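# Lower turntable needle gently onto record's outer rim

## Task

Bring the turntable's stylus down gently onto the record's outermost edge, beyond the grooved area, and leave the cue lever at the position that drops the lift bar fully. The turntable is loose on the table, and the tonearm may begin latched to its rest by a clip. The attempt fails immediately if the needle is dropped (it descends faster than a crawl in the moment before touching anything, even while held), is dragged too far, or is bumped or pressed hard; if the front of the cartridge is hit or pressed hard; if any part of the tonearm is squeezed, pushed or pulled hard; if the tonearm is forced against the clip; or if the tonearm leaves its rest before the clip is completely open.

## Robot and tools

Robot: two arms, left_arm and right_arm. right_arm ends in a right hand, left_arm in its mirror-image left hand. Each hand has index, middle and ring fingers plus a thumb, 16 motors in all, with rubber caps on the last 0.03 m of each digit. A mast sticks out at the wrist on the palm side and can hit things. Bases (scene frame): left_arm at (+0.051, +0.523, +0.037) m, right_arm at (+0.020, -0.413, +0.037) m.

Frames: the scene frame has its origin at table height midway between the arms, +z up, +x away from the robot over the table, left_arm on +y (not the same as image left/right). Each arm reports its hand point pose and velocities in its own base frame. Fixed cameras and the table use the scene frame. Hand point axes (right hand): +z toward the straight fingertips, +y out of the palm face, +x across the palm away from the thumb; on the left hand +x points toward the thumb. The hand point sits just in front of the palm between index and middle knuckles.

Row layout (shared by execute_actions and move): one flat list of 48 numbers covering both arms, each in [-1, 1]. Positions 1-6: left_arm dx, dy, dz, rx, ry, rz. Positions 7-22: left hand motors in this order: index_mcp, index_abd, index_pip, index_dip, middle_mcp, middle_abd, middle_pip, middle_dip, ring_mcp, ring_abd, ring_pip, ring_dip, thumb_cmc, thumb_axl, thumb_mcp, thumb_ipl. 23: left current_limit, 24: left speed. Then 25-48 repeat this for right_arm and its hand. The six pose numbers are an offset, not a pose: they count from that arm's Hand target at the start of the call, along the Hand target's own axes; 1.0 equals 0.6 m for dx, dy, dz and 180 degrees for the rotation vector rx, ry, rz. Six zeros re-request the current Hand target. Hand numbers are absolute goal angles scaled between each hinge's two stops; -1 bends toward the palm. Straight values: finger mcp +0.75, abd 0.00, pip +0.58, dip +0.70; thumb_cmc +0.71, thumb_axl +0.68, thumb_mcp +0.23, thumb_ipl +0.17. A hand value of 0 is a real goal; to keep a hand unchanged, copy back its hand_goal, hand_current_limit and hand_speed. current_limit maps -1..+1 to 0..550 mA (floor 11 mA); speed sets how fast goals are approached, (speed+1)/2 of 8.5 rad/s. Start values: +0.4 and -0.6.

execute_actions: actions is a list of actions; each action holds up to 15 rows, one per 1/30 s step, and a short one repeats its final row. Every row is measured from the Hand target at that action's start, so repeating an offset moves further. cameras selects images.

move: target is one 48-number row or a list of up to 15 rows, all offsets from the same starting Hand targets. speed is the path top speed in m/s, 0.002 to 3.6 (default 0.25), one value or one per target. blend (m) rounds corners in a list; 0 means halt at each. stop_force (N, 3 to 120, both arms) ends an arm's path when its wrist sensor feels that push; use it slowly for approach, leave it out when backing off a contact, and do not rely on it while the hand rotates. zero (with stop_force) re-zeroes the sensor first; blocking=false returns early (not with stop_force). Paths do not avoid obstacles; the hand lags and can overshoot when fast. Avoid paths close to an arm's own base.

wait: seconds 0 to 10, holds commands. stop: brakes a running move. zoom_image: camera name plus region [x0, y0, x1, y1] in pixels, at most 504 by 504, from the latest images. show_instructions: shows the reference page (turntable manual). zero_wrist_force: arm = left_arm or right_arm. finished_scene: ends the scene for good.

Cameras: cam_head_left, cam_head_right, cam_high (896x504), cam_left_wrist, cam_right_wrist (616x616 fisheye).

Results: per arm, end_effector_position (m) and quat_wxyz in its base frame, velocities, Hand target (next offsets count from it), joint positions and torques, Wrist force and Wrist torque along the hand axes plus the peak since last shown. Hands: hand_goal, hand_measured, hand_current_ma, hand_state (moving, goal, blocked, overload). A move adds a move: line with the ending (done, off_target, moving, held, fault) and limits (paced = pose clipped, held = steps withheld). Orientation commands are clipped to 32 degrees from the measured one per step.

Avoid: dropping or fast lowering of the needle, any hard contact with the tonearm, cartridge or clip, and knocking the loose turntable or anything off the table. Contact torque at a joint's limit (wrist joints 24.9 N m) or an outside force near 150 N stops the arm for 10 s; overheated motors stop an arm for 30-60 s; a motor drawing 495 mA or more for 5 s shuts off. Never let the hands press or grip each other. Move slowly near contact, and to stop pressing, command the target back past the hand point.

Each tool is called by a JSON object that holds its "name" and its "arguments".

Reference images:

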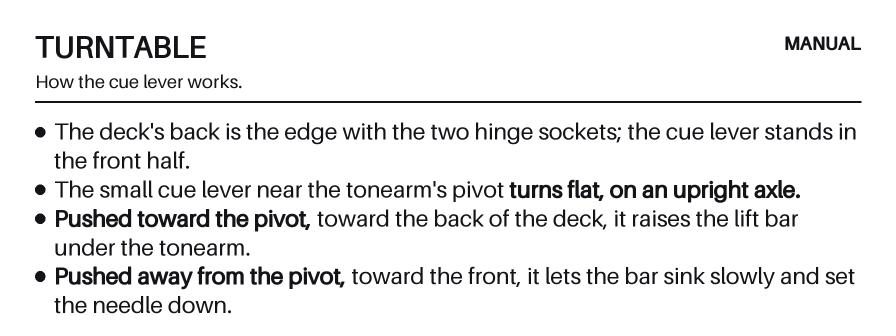

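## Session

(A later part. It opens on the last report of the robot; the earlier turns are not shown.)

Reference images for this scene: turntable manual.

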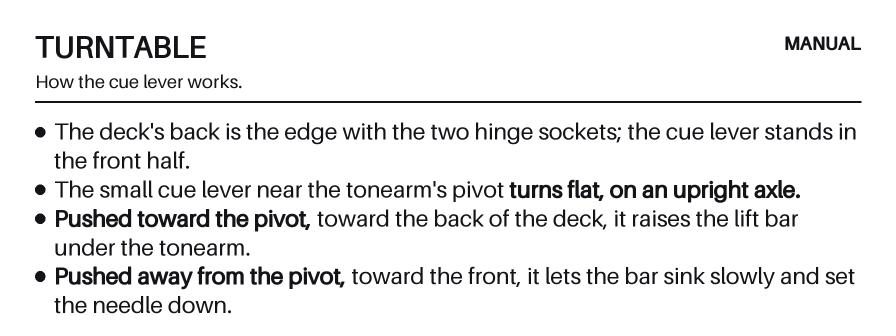

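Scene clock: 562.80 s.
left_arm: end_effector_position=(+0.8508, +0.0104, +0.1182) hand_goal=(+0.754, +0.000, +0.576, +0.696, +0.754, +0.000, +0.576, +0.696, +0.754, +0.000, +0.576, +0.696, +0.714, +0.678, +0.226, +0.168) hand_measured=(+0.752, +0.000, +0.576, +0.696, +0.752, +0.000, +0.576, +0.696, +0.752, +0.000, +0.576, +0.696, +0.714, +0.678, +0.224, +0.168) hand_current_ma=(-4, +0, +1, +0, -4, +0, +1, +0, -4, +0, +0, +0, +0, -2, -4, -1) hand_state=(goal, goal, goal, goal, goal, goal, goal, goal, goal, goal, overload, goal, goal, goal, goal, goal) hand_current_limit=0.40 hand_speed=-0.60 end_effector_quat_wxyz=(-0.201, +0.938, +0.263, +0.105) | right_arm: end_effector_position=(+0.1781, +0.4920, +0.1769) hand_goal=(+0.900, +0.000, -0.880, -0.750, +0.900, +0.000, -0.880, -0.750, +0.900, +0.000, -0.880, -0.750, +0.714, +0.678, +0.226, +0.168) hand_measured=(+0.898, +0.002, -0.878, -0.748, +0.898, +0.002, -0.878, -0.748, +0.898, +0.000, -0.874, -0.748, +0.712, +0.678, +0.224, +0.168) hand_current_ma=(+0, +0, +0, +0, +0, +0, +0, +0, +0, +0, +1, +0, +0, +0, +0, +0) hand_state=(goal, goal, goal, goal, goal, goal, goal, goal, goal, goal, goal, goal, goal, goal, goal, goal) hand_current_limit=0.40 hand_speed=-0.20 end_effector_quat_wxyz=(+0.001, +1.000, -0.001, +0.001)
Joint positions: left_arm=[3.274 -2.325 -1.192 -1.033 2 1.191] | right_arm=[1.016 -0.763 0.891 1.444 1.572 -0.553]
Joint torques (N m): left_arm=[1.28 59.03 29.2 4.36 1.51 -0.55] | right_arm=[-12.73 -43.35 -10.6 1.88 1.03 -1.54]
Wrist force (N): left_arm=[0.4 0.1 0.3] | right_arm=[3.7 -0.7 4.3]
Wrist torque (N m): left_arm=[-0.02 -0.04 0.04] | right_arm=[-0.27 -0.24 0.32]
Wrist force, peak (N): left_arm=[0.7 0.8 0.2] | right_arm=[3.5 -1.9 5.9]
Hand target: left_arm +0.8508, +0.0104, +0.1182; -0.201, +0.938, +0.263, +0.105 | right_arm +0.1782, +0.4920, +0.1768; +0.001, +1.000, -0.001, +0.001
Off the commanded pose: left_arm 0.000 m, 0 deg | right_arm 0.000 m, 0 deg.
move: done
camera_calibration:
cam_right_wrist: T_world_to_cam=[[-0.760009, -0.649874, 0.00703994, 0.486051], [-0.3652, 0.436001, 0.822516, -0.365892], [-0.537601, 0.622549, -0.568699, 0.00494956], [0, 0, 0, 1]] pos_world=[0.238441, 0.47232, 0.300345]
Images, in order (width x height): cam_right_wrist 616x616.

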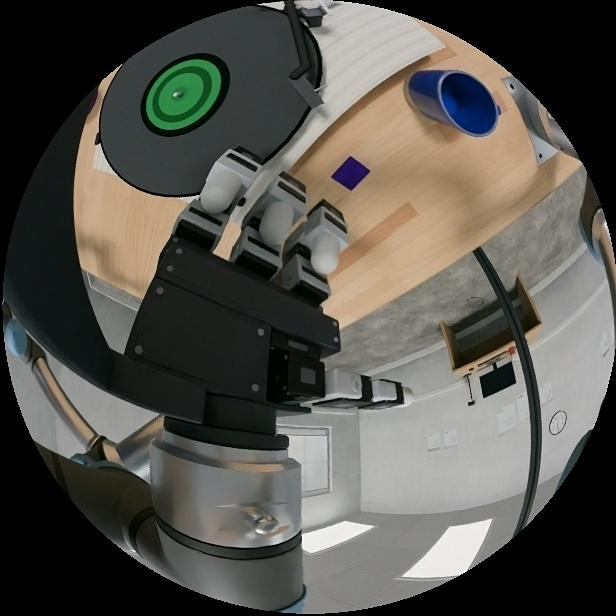

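{"name": "move", "arguments": {"target": [[0,0,0,0,0,0,0.754,0,0.576,0.696,0.754,0,0.576,0.696,0.754,0,0.576,0.696,0.714,0.678,0.226,0.168,0.4,-0.6,0,0.1033,-0.1217,0.5,0,0,0.9,0,-0.88,-0.75,0.9,0,-0.88,-0.75,0.9,0,-0.88,-0.75,0.714,0.678,0.226,0.168,0.4,-0.2],[0,0,0,0,0,0,0.754,0,0.576,0.696,0.754,0,0.576,0.696,0.754,0,0.576,0.696,0.714,0.678,0.226,0.168,0.4,-0.6,0.0198,0.0867,0.0782,0.5,0,0,0.9,0,-0.88,-0.75,0.9,0,-0.88,-0.75,0.9,0,-0.88,-0.75,0.714,0.678,0.226,0.168,0.4,-0.2],[0,0,0,0,0,0,0.754,0,0.576,0.696,0.754,0,0.576,0.696,0.754,0,0.576,0.696,0.714,0.678,0.226,0.168,0.4,-0.6,0.0198,0.01,0.1115,0.5,0,0,0.9,0,-0.88,-0.75,0.9,0,-0.88,-0.75,0.9,0,-0.88,-0.75,0.714,0.678,0.226,0.168,0.4,-0.2]], "speed": [0.35,0.2,0.1], "blend": [0.02,0.01,0], "cameras": ["cam_right_wrist"]}}

{"name": "zoom_image", "arguments": {"camera": "cam_right_wrist", "region": [320, 50, 400, 130]}}

Scene clock: 573.50 s.
left_arm: end_effector_position=(+0.8508, +0.0104, +0.1182) hand_goal=(+0.754, +0.000, +0.576, +0.696, +0.754, +0.000, +0.576, +0.696, +0.754, +0.000, +0.576, +0.696, +0.714, +0.678, +0.226, +0.168) hand_measured=(+0.752, +0.000, +0.576, +0.696, +0.752, +0.000, +0.576, +0.696, +0.752, +0.000, +0.576, +0.696, +0.714, +0.678, +0.224, +0.168) hand_current_ma=(-4, +0, +1, +0, -4, +0, +1, +0, -4, +0, +0, +0, +0, -2, -4, -1) hand_state=(goal, goal, goal, goal, goal, goal, goal, goal, goal, goal, overload, goal, goal, goal, goal, goal) hand_current_limit=0.40 hand_speed=-0.60 end_effector_quat_wxyz=(-0.201, +0.938, +0.263, +0.105) | right_arm: end_effector_position=(+0.1901, +0.4859, +0.1099) hand_goal=(+0.900, +0.000, -0.880, -0.750, +0.900, +0.000, -0.880, -0.750, +0.900, +0.000, -0.880, -0.750, +0.714, +0.678, +0.226, +0.168) hand_measured=(+0.894, +0.002, -0.878, -0.748, +0.894, +0.002, -0.878, -0.748, +0.894, +0.000, -0.878, -0.748, +0.706, +0.678, +0.224, +0.168) hand_current_ma=(-1, +0, +0, +0, -1, +0, +0, +0, -1, +0, +0, +0, -2, +0, +0, +0) hand_state=(goal, goal, goal, goal, goal, goal, goal, goal, goal, goal, goal, goal, goal, goal, goal, goal) hand_current_limit=0.40 hand_speed=-0.20 end_effector_quat_wxyz=(+0.707, -0.708, +0.000, -0.001)
Joint positions: left_arm=[3.274 -2.325 -1.192 -1.033 2 1.191] | right_arm=[0.467 -1.472 2.306 -0.832 0.468 -0.003]
Joint torques (N m): left_arm=[0.73 59.02 29.36 4.45 1.55 -0.51] | right_arm=[-4.34 -15.04 -9.12 0.47 0.34 1.64]
Wrist force (N): left_arm=[0.3 0.6 0.6] | right_arm=[3.4 2.8 -1.4]
Wrist torque (N m): left_arm=[0.03 -0.02 0.01] | right_arm=[0.24 0.01 0.31]
Wrist force, peak (N): left_arm=[0.7 0.5 0.4] | right_arm=[3.5 -1.5 4.8]
Hand target: left_arm +0.8508, +0.0104, +0.1182; -0.201, +0.938, +0.263, +0.105 | right_arm +0.1902, +0.4859, +0.1099; +0.707, -0.708, +0.000, -0.001
Off the commanded pose: left_arm 0.000 m, 0 deg | right_arm 0.000 m, 0 deg.
move: done
camera_calibration:
cam_right_wrist: T_world_to_cam=[[-0.758576, -0.00709771, -0.651545, 0.251468], [-0.366081, -0.82256, 0.435178, 0.35055], [-0.539024, 0.568634, 0.621376, -0.127184], [0, 0, 0, 1]] pos_world=[0.250532, 0.362455, 0.0903201]
Images, in order (width x height): cam_right_wrist 616x616.

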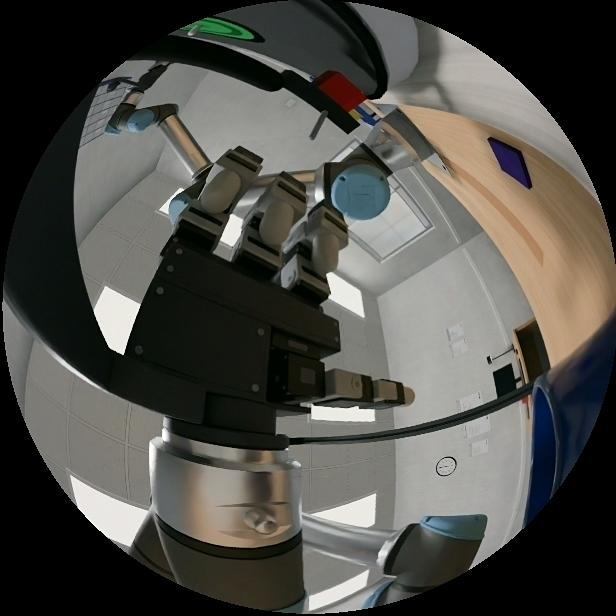

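Scaled by 6.300 from the camera's 616x616 image, which has a finer 880x880 frame.

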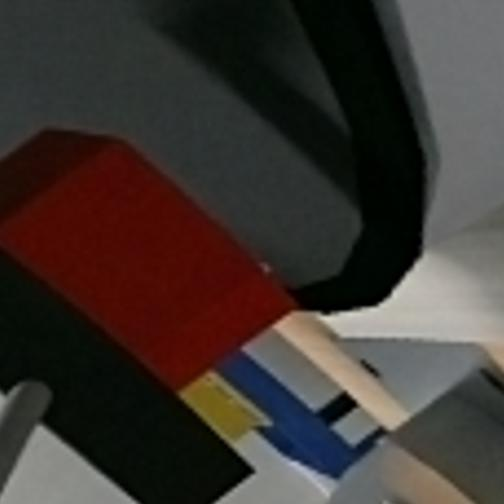

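{"name": "move", "arguments": {"target": [[0,0,0,0,0,0,0.754,0,0.576,0.696,0.754,0,0.576,0.696,0.754,0,0.576,0.696,0.714,0.678,0.226,0.168,0.4,-0.6,0,-0.0833,-0.1433,0,0,0,0.9,0,-0.88,-0.75,0.9,0,-0.88,-0.75,0.9,0,-0.88,-0.75,0.714,0.678,0.226,0.168,0.4,-0.2],[0,0,0,0,0,0,0.754,0,0.576,0.696,0.754,0,0.576,0.696,0.754,0,0.576,0.696,0.714,0.678,0.226,0.168,0.4,-0.6,0.1,-0.25,-0.4767,-0.3333,0,0,0.9,0,-0.88,-0.75,0.9,0,-0.88,-0.75,0.9,0,-0.88,-0.75,0.714,0.678,0.226,0.168,0.4,-0.2],[0,0,0,0,0,0,0.754,0,0.576,0.696,0.754,0,0.576,0.696,0.754,0,0.576,0.696,0.714,0.678,0.226,0.168,0.4,-0.6,0.1,-0.25,-0.4767,-0.3333,0,0,0.9,0,-0.88,-0.75,0.9,0,-0.88,-0.75,0.754,0,0.576,0.696,0.714,0.678,0.226,0.168,0.4,-0.2],[0,0,0,0,0,0,0.754,0,0.576,0.696,0.754,0,0.576,0.696,0.754,0,0.576,0.696,0.714,0.678,0.226,0.168,0.4,-0.6,0.1688,-0.0918,-0.4895,-0.3333,0,0,0.9,0,-0.88,-0.75,0.9,0,-0.88,-0.75,0.754,0,0.576,0.696,0.714,0.678,0.226,0.168,0.4,-0.2]], "speed": [0.15,0.3,0.25,0.15], "blend": [0.02,0,0,0], "cameras": ["cam_right_wrist"]}}

{"name": "zoom_image", "arguments": {"camera": "cam_right_wrist", "region": [170, 70, 290, 190]}}

Scene clock: 594.27 s.
left_arm: end_effector_position=(+0.8508, +0.0104, +0.1182) hand_goal=(+0.754, +0.000, +0.576, +0.696, +0.754, +0.000, +0.576, +0.696, +0.754, +0.000, +0.576, +0.696, +0.714, +0.678, +0.226, +0.168) hand_measured=(+0.752, +0.000, +0.576, +0.696, +0.752, +0.000, +0.576, +0.696, +0.752, +0.000, +0.576, +0.696, +0.714, +0.678, +0.224, +0.168) hand_current_ma=(-4, +0, +1, +0, -4, +0, +1, +0, -4, +0, +0, +0, +0, -2, -4, -1) hand_state=(goal, goal, goal, goal, goal, goal, goal, goal, goal, goal, overload, goal, goal, goal, goal, goal) hand_current_limit=0.40 hand_speed=-0.60 end_effector_quat_wxyz=(-0.201, +0.938, +0.263, +0.105) | right_arm: end_effector_position=(+0.2910, +0.1921, +0.1655) hand_goal=(+0.900, +0.000, -0.880, -0.750, +0.900, +0.000, -0.880, -0.750, +0.754, +0.000, +0.576, +0.696, +0.714, +0.678, +0.226, +0.168) hand_measured=(+0.894, +0.002, -0.878, -0.748, +0.894, +0.002, -0.878, -0.748, +0.750, +0.000, +0.570, +0.692, +0.704, +0.678, +0.224, +0.168) hand_current_ma=(-1, +0, +0, +0, -1, +0, +0, +0, -1, +0, -1, +0, -2, +0, +0, +0) hand_state=(goal, goal, goal, goal, goal, goal, goal, goal, goal, goal, goal, goal, goal, goal, goal, goal) hand_current_limit=0.40 hand_speed=-0.20 end_effector_quat_wxyz=(-0.258, +0.966, -0.001, +0.001)
Joint positions: left_arm=[3.274 -2.325 -1.192 -1.033 2 1.191] | right_arm=[0.056 -1.409 1.862 1.084 1.049 -1.504]
Joint torques (N m): left_arm=[1.03 59.56 29.73 4.3 1.56 -0.61] | right_arm=[13.01 -19.02 -21.13 1.72 -1.66 1.57]
Wrist force (N): left_arm=[0.2 0.5 0.1] | right_arm=[3.5 1.2 2.9]
Wrist torque (N m): left_arm=[0.06 -0.02 0.00] | right_arm=[-0.08 -0.16 0.34]
Wrist force, peak (N): left_arm=[0.7 0.6 0.4] | right_arm=[4.1 2.4 4.0]
Hand target: left_arm +0.8508, +0.0104, +0.1182; -0.201, +0.938, +0.263, +0.105 | right_arm +0.2910, +0.1921, +0.1654; -0.258, +0.966, +0.000, +0.001
Off the commanded pose: left_arm 0.000 m, 0 deg | right_arm 0.000 m, 0 deg.
move: done
camera_calibration:
cam_right_wrist: T_world_to_cam=[[-0.759767, -0.566397, -0.319294, 0.414921], [-0.365701, -0.0337819, 0.930119, -0.111882], [-0.537603, 0.82344, -0.181466, 0.143251], [0, 0, 0, 1]] pos_world=[0.35134, 0.113272, 0.262541]
Images, in order (width x height): cam_right_wrist 616x616.

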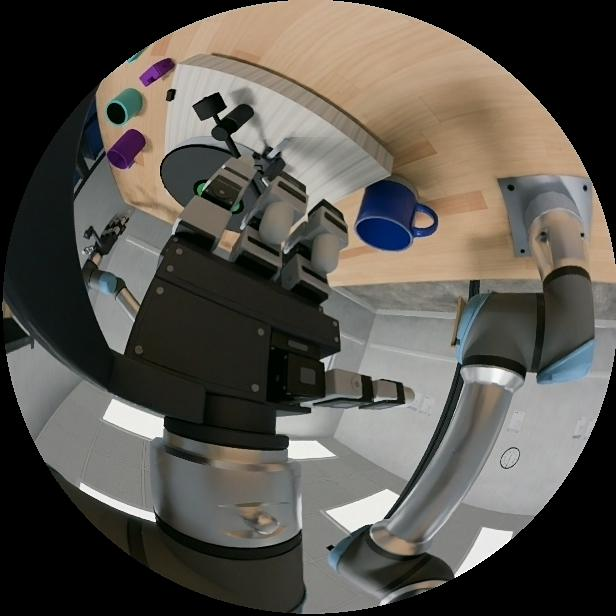

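Scaled by 4.200 from the camera's 616x616 image, which has a finer 880x880 frame.

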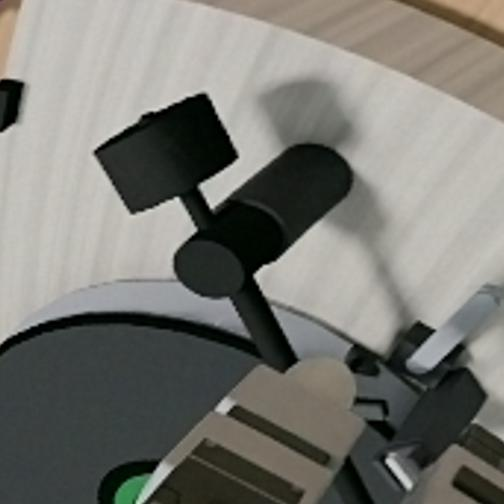

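{"name": "move", "arguments": {"target": [[0,0,0,0,0,0,0.754,0,0.576,0.696,0.754,0,0.576,0.696,0.754,0,0.576,0.696,0.714,0.678,0.226,0.168,0.4,-0.6,0,0.0505,0.0875,0,0,0,0.9,0,-0.88,-0.75,0.9,0,-0.88,-0.75,0.754,0,0.576,0.696,0.714,0.678,0.226,0.168,0.4,-0.2]], "speed": 0.06, "stop_force": 4, "cameras": ["cam_right_wrist"]}}

{"name": "zoom_image", "arguments": {"camera": "cam_right_wrist", "region": [190, 90, 290, 190]}}

Scene clock: 598.80 s.
left_arm: end_effector_position=(+0.8508, +0.0104, +0.1182) hand_goal=(+0.754, +0.000, +0.576, +0.696, +0.754, +0.000, +0.576, +0.696, +0.754, +0.000, +0.576, +0.696, +0.714, +0.678, +0.226, +0.168) hand_measured=(+0.752, +0.000, +0.576, +0.696, +0.752, +0.000, +0.576, +0.696, +0.752, +0.000, +0.576, +0.696, +0.714, +0.678, +0.224, +0.168) hand_current_ma=(-4, +0, +1, +0, -4, +0, +1, +0, -4, +0, +0, +0, +0, -2, -4, -1) hand_state=(goal, goal, goal, goal, goal, goal, goal, goal, goal, goal, overload, goal, goal, goal, goal, goal) hand_current_limit=0.40 hand_speed=-0.60 end_effector_quat_wxyz=(-0.201, +0.938, +0.263, +0.105) | right_arm: end_effector_position=(+0.2911, +0.1921, +0.1048) hand_goal=(+0.900, +0.000, -0.880, -0.750, +0.900, +0.000, -0.880, -0.750, +0.754, +0.000, +0.576, +0.696, +0.714, +0.678, +0.226, +0.168) hand_measured=(+0.894, +0.002, -0.878, -0.748, +0.894, +0.002, -0.878, -0.748, +0.750, +0.000, +0.570, +0.692, +0.704, +0.678, +0.224, +0.168) hand_current_ma=(-1, +0, +0, +0, -1, +0, +0, +0, -1, +0, -1, +0, -2, +0, +0, +0) hand_state=(goal, goal, goal, goal, goal, goal, goal, goal, goal, goal, goal, goal, goal, goal, goal, goal) hand_current_limit=0.40 hand_speed=-0.20 end_effector_quat_wxyz=(-0.258, +0.966, +0.000, +0.001)
Joint positions: left_arm=[3.274 -2.325 -1.192 -1.033 2 1.191] | right_arm=[0.056 -1.332 1.946 0.923 1.049 -1.505]
Joint torques (N m): left_arm=[0.72 59.22 29.04 4.39 1.59 -0.45] | right_arm=[-8.22 -30.98 -20.8 1.45 -0.96 1.1]
Wrist force (N): left_arm=[0.3 0.4 0.1] | right_arm=[3.5 0.6 2.9]
Wrist torque (N m): left_arm=[0.04 -0.04 0.02] | right_arm=[-0.12 -0.17 0.34]
Wrist force, peak (N): left_arm=[0.4 0.9 0.4] | right_arm=[3.5 1.2 3.8]
Hand target: left_arm +0.8508, +0.0104, +0.1182; -0.201, +0.938, +0.263, +0.105 | right_arm +0.2911, +0.1921, +0.1048; -0.258, +0.966, +0.000, +0.001
Off the commanded pose: left_arm 0.000 m, 0 deg | right_arm 0.000 m, 0 deg.
move: done
camera_calibration:
cam_right_wrist: T_world_to_cam=[[-0.759656, -0.566502, -0.319371, 0.395636], [-0.365762, -0.0338757, 0.930092, -0.055443], [-0.537718, 0.823364, -0.181471, 0.132357], [0, 0, 0, 1]] pos_world=[0.351439, 0.113272, 0.201941]
Images, in order (width x height): cam_right_wrist 616x616.

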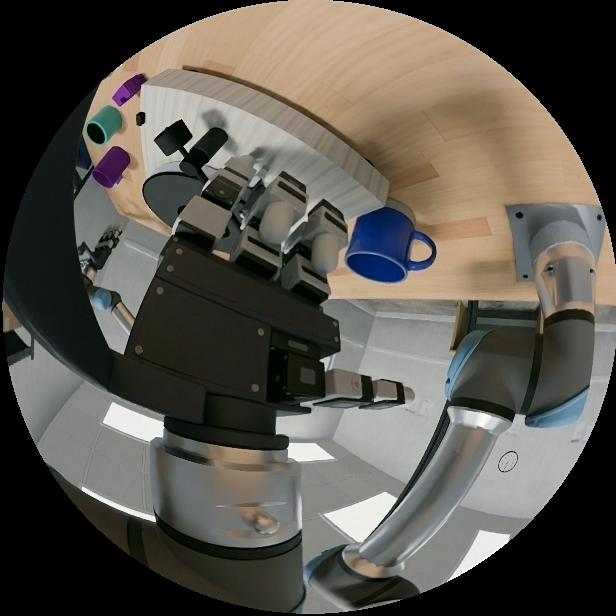

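Scaled by 5.040 from the camera's 616x616 image, which has a finer 880x880 frame.

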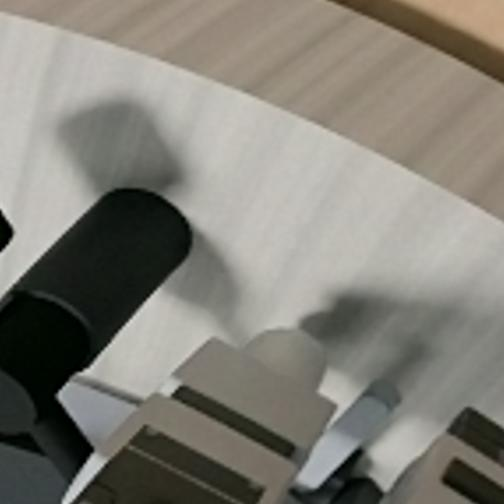

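{"name": "move", "arguments": {"target": [[0,0,0,0,0,0,0.754,0,0.576,0.696,0.754,0,0.576,0.696,0.754,0,0.576,0.696,0.714,0.678,0.226,0.168,0.4,-0.6,-0.0128,-0.0007,0.0004,0,0,0,0.9,0,-0.88,-0.75,0.9,0,-0.88,-0.75,0.754,0,0.576,0.696,0.714,0.678,0.226,0.168,0.4,-0.2],[0,0,0,0,0,0,0.754,0,0.576,0.696,0.754,0,0.576,0.696,0.754,0,0.576,0.696,0.714,0.678,0.226,0.168,0.4,-0.6,-0.0333,0.0012,-0.0007,0,0,0,0.9,0,-0.88,-0.75,0.9,0,-0.88,-0.75,0.754,0,0.576,0.696,0.714,0.678,0.226,0.168,0.4,-0.2],[0,0,0,0,0,0,0.754,0,0.576,0.696,0.754,0,0.576,0.696,0.754,0,0.576,0.696,0.714,0.678,0.226,0.168,0.4,-0.6,-0.0513,-0.0016,0.0009,0,0,0,0.9,0,-0.88,-0.75,0.9,0,-0.88,-0.75,0.754,0,0.576,0.696,0.714,0.678,0.226,0.168,0.4,-0.2],[0,0,0,0,0,0,0.754,0,0.576,0.696,0.754,0,0.576,0.696,0.754,0,0.576,0.696,0.714,0.678,0.226,0.168,0.4,-0.6,-0.0732,-0.0131,0.0076,0,0,0,0.9,0,-0.88,-0.75,0.9,0,-0.88,-0.75,0.754,0,0.576,0.696,0.714,0.678,0.226,0.168,0.4,-0.2]], "speed": 0.01, "blend": 0.003, "stop_force": 4, "cameras": ["cam_right_wrist"]}}

{"name": "zoom_image", "arguments": {"camera": "cam_right_wrist", "region": [190, 90, 290, 190]}}

Scene clock: 609.27 s.
left_arm: end_effector_position=(+0.8508, +0.0104, +0.1182) hand_goal=(+0.754, +0.000, +0.576, +0.696, +0.754, +0.000, +0.576, +0.696, +0.754, +0.000, +0.576, +0.696, +0.714, +0.678, +0.226, +0.168) hand_measured=(+0.752, +0.000, +0.576, +0.696, +0.752, +0.000, +0.576, +0.696, +0.752, +0.000, +0.576, +0.696, +0.714, +0.678, +0.224, +0.168) hand_current_ma=(-4, +0, +1, +0, -4, +0, +1, +0, -4, +0, +0, +0, +0, -2, -4, -1) hand_state=(goal, goal, goal, goal, goal, goal, goal, goal, goal, goal, overload, goal, goal, goal, goal, goal) hand_current_limit=0.40 hand_speed=-0.60 end_effector_quat_wxyz=(-0.201, +0.938, +0.263, +0.105) | right_arm: end_effector_position=(+0.2478, +0.2008, +0.1047) hand_goal=(+0.900, +0.000, -0.880, -0.750, +0.900, +0.000, -0.880, -0.750, +0.754, +0.000, +0.576, +0.696, +0.714, +0.678, +0.226, +0.168) hand_measured=(+0.894, +0.002, -0.878, -0.748, +0.894, +0.002, -0.878, -0.748, +0.728, -0.056, +0.562, +0.692, +0.704, +0.678, +0.224, +0.168) hand_current_ma=(-1, +0, +0, +0, -1, +0, +0, +0, -18, -47, -5, -1, -2, +0, +0, +0) hand_state=(goal, goal, goal, goal, goal, goal, goal, goal, blocked, blocked, goal, goal, goal, goal, goal, goal) hand_current_limit=0.40 hand_speed=-0.20 end_effector_quat_wxyz=(-0.258, +0.966, +0.000, +0.001)
Joint positions: left_arm=[3.274 -2.325 -1.192 -1.033 2 1.191] | right_arm=[0.096 -1.414 2.042 0.886 1.051 -1.459]
Joint torques (N m): left_arm=[0.2 58.84 29.54 4.48 1.76 -0.46] | right_arm=[-10.47 -12.6 -19 4.01 -1.89 -0.96]
Wrist force (N): left_arm=[0.1 0.7 0.2] | right_arm=[5.9 1.8 1.9]
Wrist torque (N m): left_arm=[0.07 0.00 -0.01] | right_arm=[-0.09 0.04 0.62]
Wrist force, peak (N): left_arm=[0.8 0.4 0.5] | right_arm=[6.9 2.4 1.1]
Hand target: left_arm +0.8508, +0.0104, +0.1182; -0.201, +0.938, +0.263, +0.105 | right_arm +0.2478, +0.2008, +0.1047; -0.258, +0.966, +0.000, +0.001 (not the last commanded pose)
Off the commanded pose: left_arm 0.000 m, 0 deg | right_arm 0.001 m, 0 deg.
move: contact (right_arm); path passed 3 of 4 targets
camera_calibration:
cam_right_wrist: T_world_to_cam=[[-0.759636, -0.5665, -0.319423, 0.367644], [-0.365805, -0.0339071, 0.930074, -0.0708722], [-0.537718, 0.823364, -0.181472, 0.101893], [0, 0, 0, 1]] pos_world=[0.308139, 0.121972, 0.201841]
Images, in order (width x height): cam_right_wrist 616x616.

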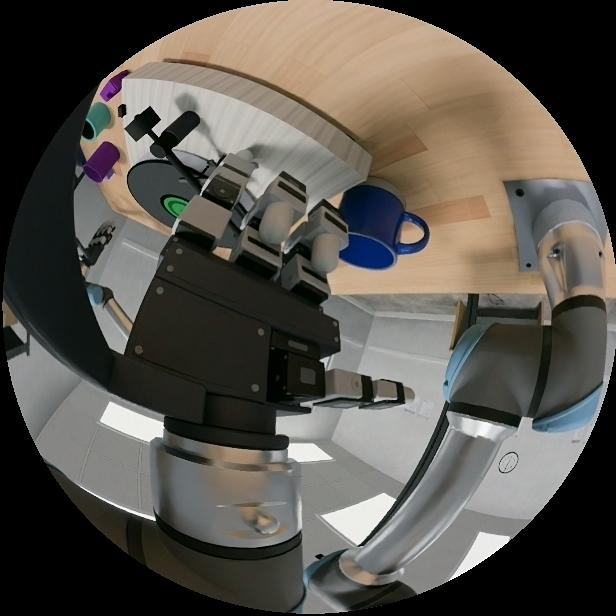

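Scaled by 5.040 from the camera's 616x616 image, which has a finer 880x880 frame.

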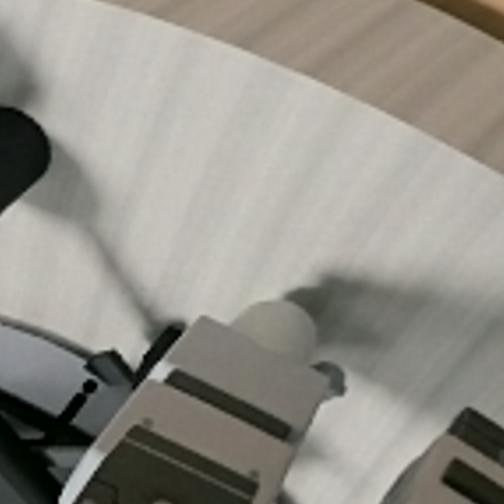

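{"name": "move", "arguments": {"target": [[0,0,0,0,0,0,0.754,0,0.576,0.696,0.754,0,0.576,0.696,0.754,0,0.576,0.696,0.714,0.678,0.226,0.168,0.4,-0.6,0.0103,0.0114,-0.0066,0,0,0,0.9,0,-0.88,-0.75,0.9,0,-0.88,-0.75,0.754,0,0.576,0.696,0.714,0.678,0.226,0.168,0.4,-0.2],[0,0,0,0,0,0,0.754,0,0.576,0.696,0.754,0,0.576,0.696,0.754,0,0.576,0.696,0.714,0.678,0.226,0.168,0.4,-0.6,0.0103,-0.0636,-0.1365,0,0,0,0.9,0,-0.88,-0.75,0.9,0,-0.88,-0.75,0.754,0,0.576,0.696,0.714,0.678,0.226,0.168,0.4,-0.2],[0,0,0,0,0,0,0.754,0,0.576,0.696,0.754,0,0.576,0.696,0.754,0,0.576,0.696,0.714,0.678,0.226,0.168,0.4,-0.6,0.0103,-0.0636,-0.1365,0,0,0,0.9,0,-0.88,-0.75,0.9,0,-0.88,-0.75,0.9,0,-0.88,-0.75,0.714,0.678,0.226,0.168,0.4,-0.2],[0,0,0,0,0,0,0.754,0,0.576,0.696,0.754,0,0.576,0.696,0.754,0,0.576,0.696,0.714,0.678,0.226,0.168,0.4,-0.6,-0.0963,-0.3625,0.1028,0.3333,0,0,0.9,0,-0.88,-0.75,0.9,0,-0.88,-0.75,0.9,0,-0.88,-0.75,0.714,0.678,0.226,0.168,0.4,-0.2],[0,0,0,0,0,0,0.754,0,0.576,0.696,0.754,0,0.576,0.696,0.754,0,0.576,0.696,0.714,0.678,0.226,0.168,0.4,-0.6,-0.0963,-0.4162,0.23,0.3333,0,0,0.9,0,-0.88,-0.75,0.9,0,-0.88,-0.75,0.9,0,-0.88,-0.75,0.714,0.678,0.226,0.168,0.4,-0.2]], "speed": [0.03,0.12,0.25,0.25,0.1], "blend": [0.003,0,0,0.01,0], "cameras": ["cam_right_wrist"]}}

{"name": "zoom_image", "arguments": {"camera": "cam_right_wrist", "region": [320, 50, 400, 130]}}

Scene clock: 620.87 s.
left_arm: end_effector_position=(+0.8508, +0.0104, +0.1182) hand_goal=(+0.754, +0.000, +0.576, +0.696, +0.754, +0.000, +0.576, +0.696, +0.754, +0.000, +0.576, +0.696, +0.714, +0.678, +0.226, +0.168) hand_measured=(+0.752, +0.000, +0.576, +0.696, +0.752, +0.000, +0.576, +0.696, +0.752, +0.000, +0.576, +0.696, +0.714, +0.678, +0.224, +0.168) hand_current_ma=(-4, +0, +1, +0, -4, +0, +1, +0, -4, +0, +0, +0, +0, -2, -4, -1) hand_state=(goal, goal, goal, goal, goal, goal, goal, goal, goal, goal, overload, goal, goal, goal, goal, goal) hand_current_limit=0.40 hand_speed=-0.60 end_effector_quat_wxyz=(-0.201, +0.938, +0.263, +0.105) | right_arm: end_effector_position=(+0.1904, +0.4862, +0.1098) hand_goal=(+0.900, +0.000, -0.880, -0.750, +0.900, +0.000, -0.880, -0.750, +0.900, +0.000, -0.880, -0.750, +0.714, +0.678, +0.226, +0.168) hand_measured=(+0.894, +0.002, -0.878, -0.748, +0.894, +0.002, -0.878, -0.748, +0.890, -0.004, -0.878, -0.746, +0.704, +0.678, +0.224, +0.168) hand_current_ma=(-1, +0, +0, +0, -1, +0, +0, +0, -3, +0, +0, +0, -2, +0, +0, +0) hand_state=(goal, goal, goal, goal, goal, goal, goal, goal, goal, goal, goal, goal, goal, goal, goal, goal) hand_current_limit=0.40 hand_speed=-0.20 end_effector_quat_wxyz=(+0.707, -0.707, +0.000, -0.001)
Joint positions: left_arm=[3.274 -2.325 -1.192 -1.033 2 1.191] | right_arm=[0.467 -1.471 2.305 -0.832 0.468 -0.003]
Joint torques (N m): left_arm=[1.39 59.3 28.32 4.42 1.51 -0.64] | right_arm=[-5.43 -15.47 -7.09 0.05 -0.01 0.96]
Wrist force (N): left_arm=[0.1 0.4 0.4] | right_arm=[3.3 3.0 -1.3]
Wrist torque (N m): left_arm=[0.01 0.00 -0.01] | right_arm=[0.26 0.02 0.31]
Wrist force, peak (N): left_arm=[0.7 0.4 0.6] | right_arm=[5.9 2.1 2.0]
Hand target: left_arm +0.8508, +0.0104, +0.1182; -0.201, +0.938, +0.263, +0.105 | right_arm +0.1904, +0.4862, +0.1097; +0.707, -0.708, +0.000, -0.001
Off the commanded pose: left_arm 0.000 m, 0 deg | right_arm 0.000 m, 0 deg.
move: done
camera_calibration:
cam_right_wrist: T_world_to_cam=[[-0.758611, -0.00706038, -0.651506, 0.251548], [-0.366058, -0.822585, 0.435151, 0.350837], [-0.538991, 0.568599, 0.621437, -0.127129], [0, 0, 0, 1]] pos_world=[0.250732, 0.362654, 0.0902202]
Images, in order (width x height): cam_right_wrist 616x616.

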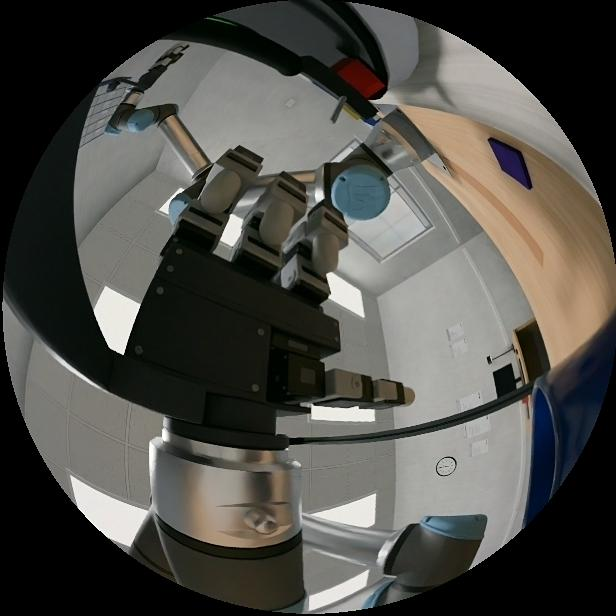

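Scaled by 6.300 from the camera's 616x616 image, which has a finer 880x880 frame.

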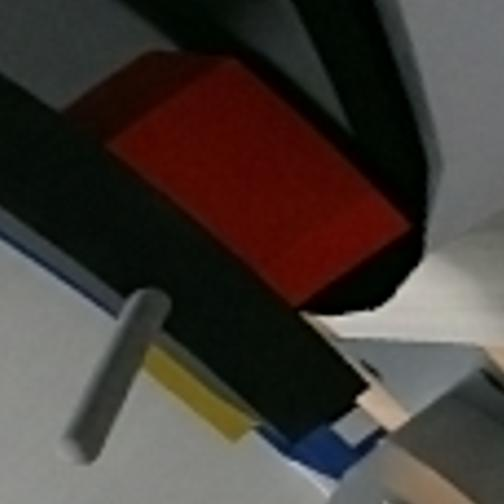

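{"name": "zoom_image", "arguments": {"camera": "cam_right_wrist", "region": [364, 60, 394, 90]}}

Scaled by 16.800 from the camera's 616x616 image, which has a finer 880x880 frame.

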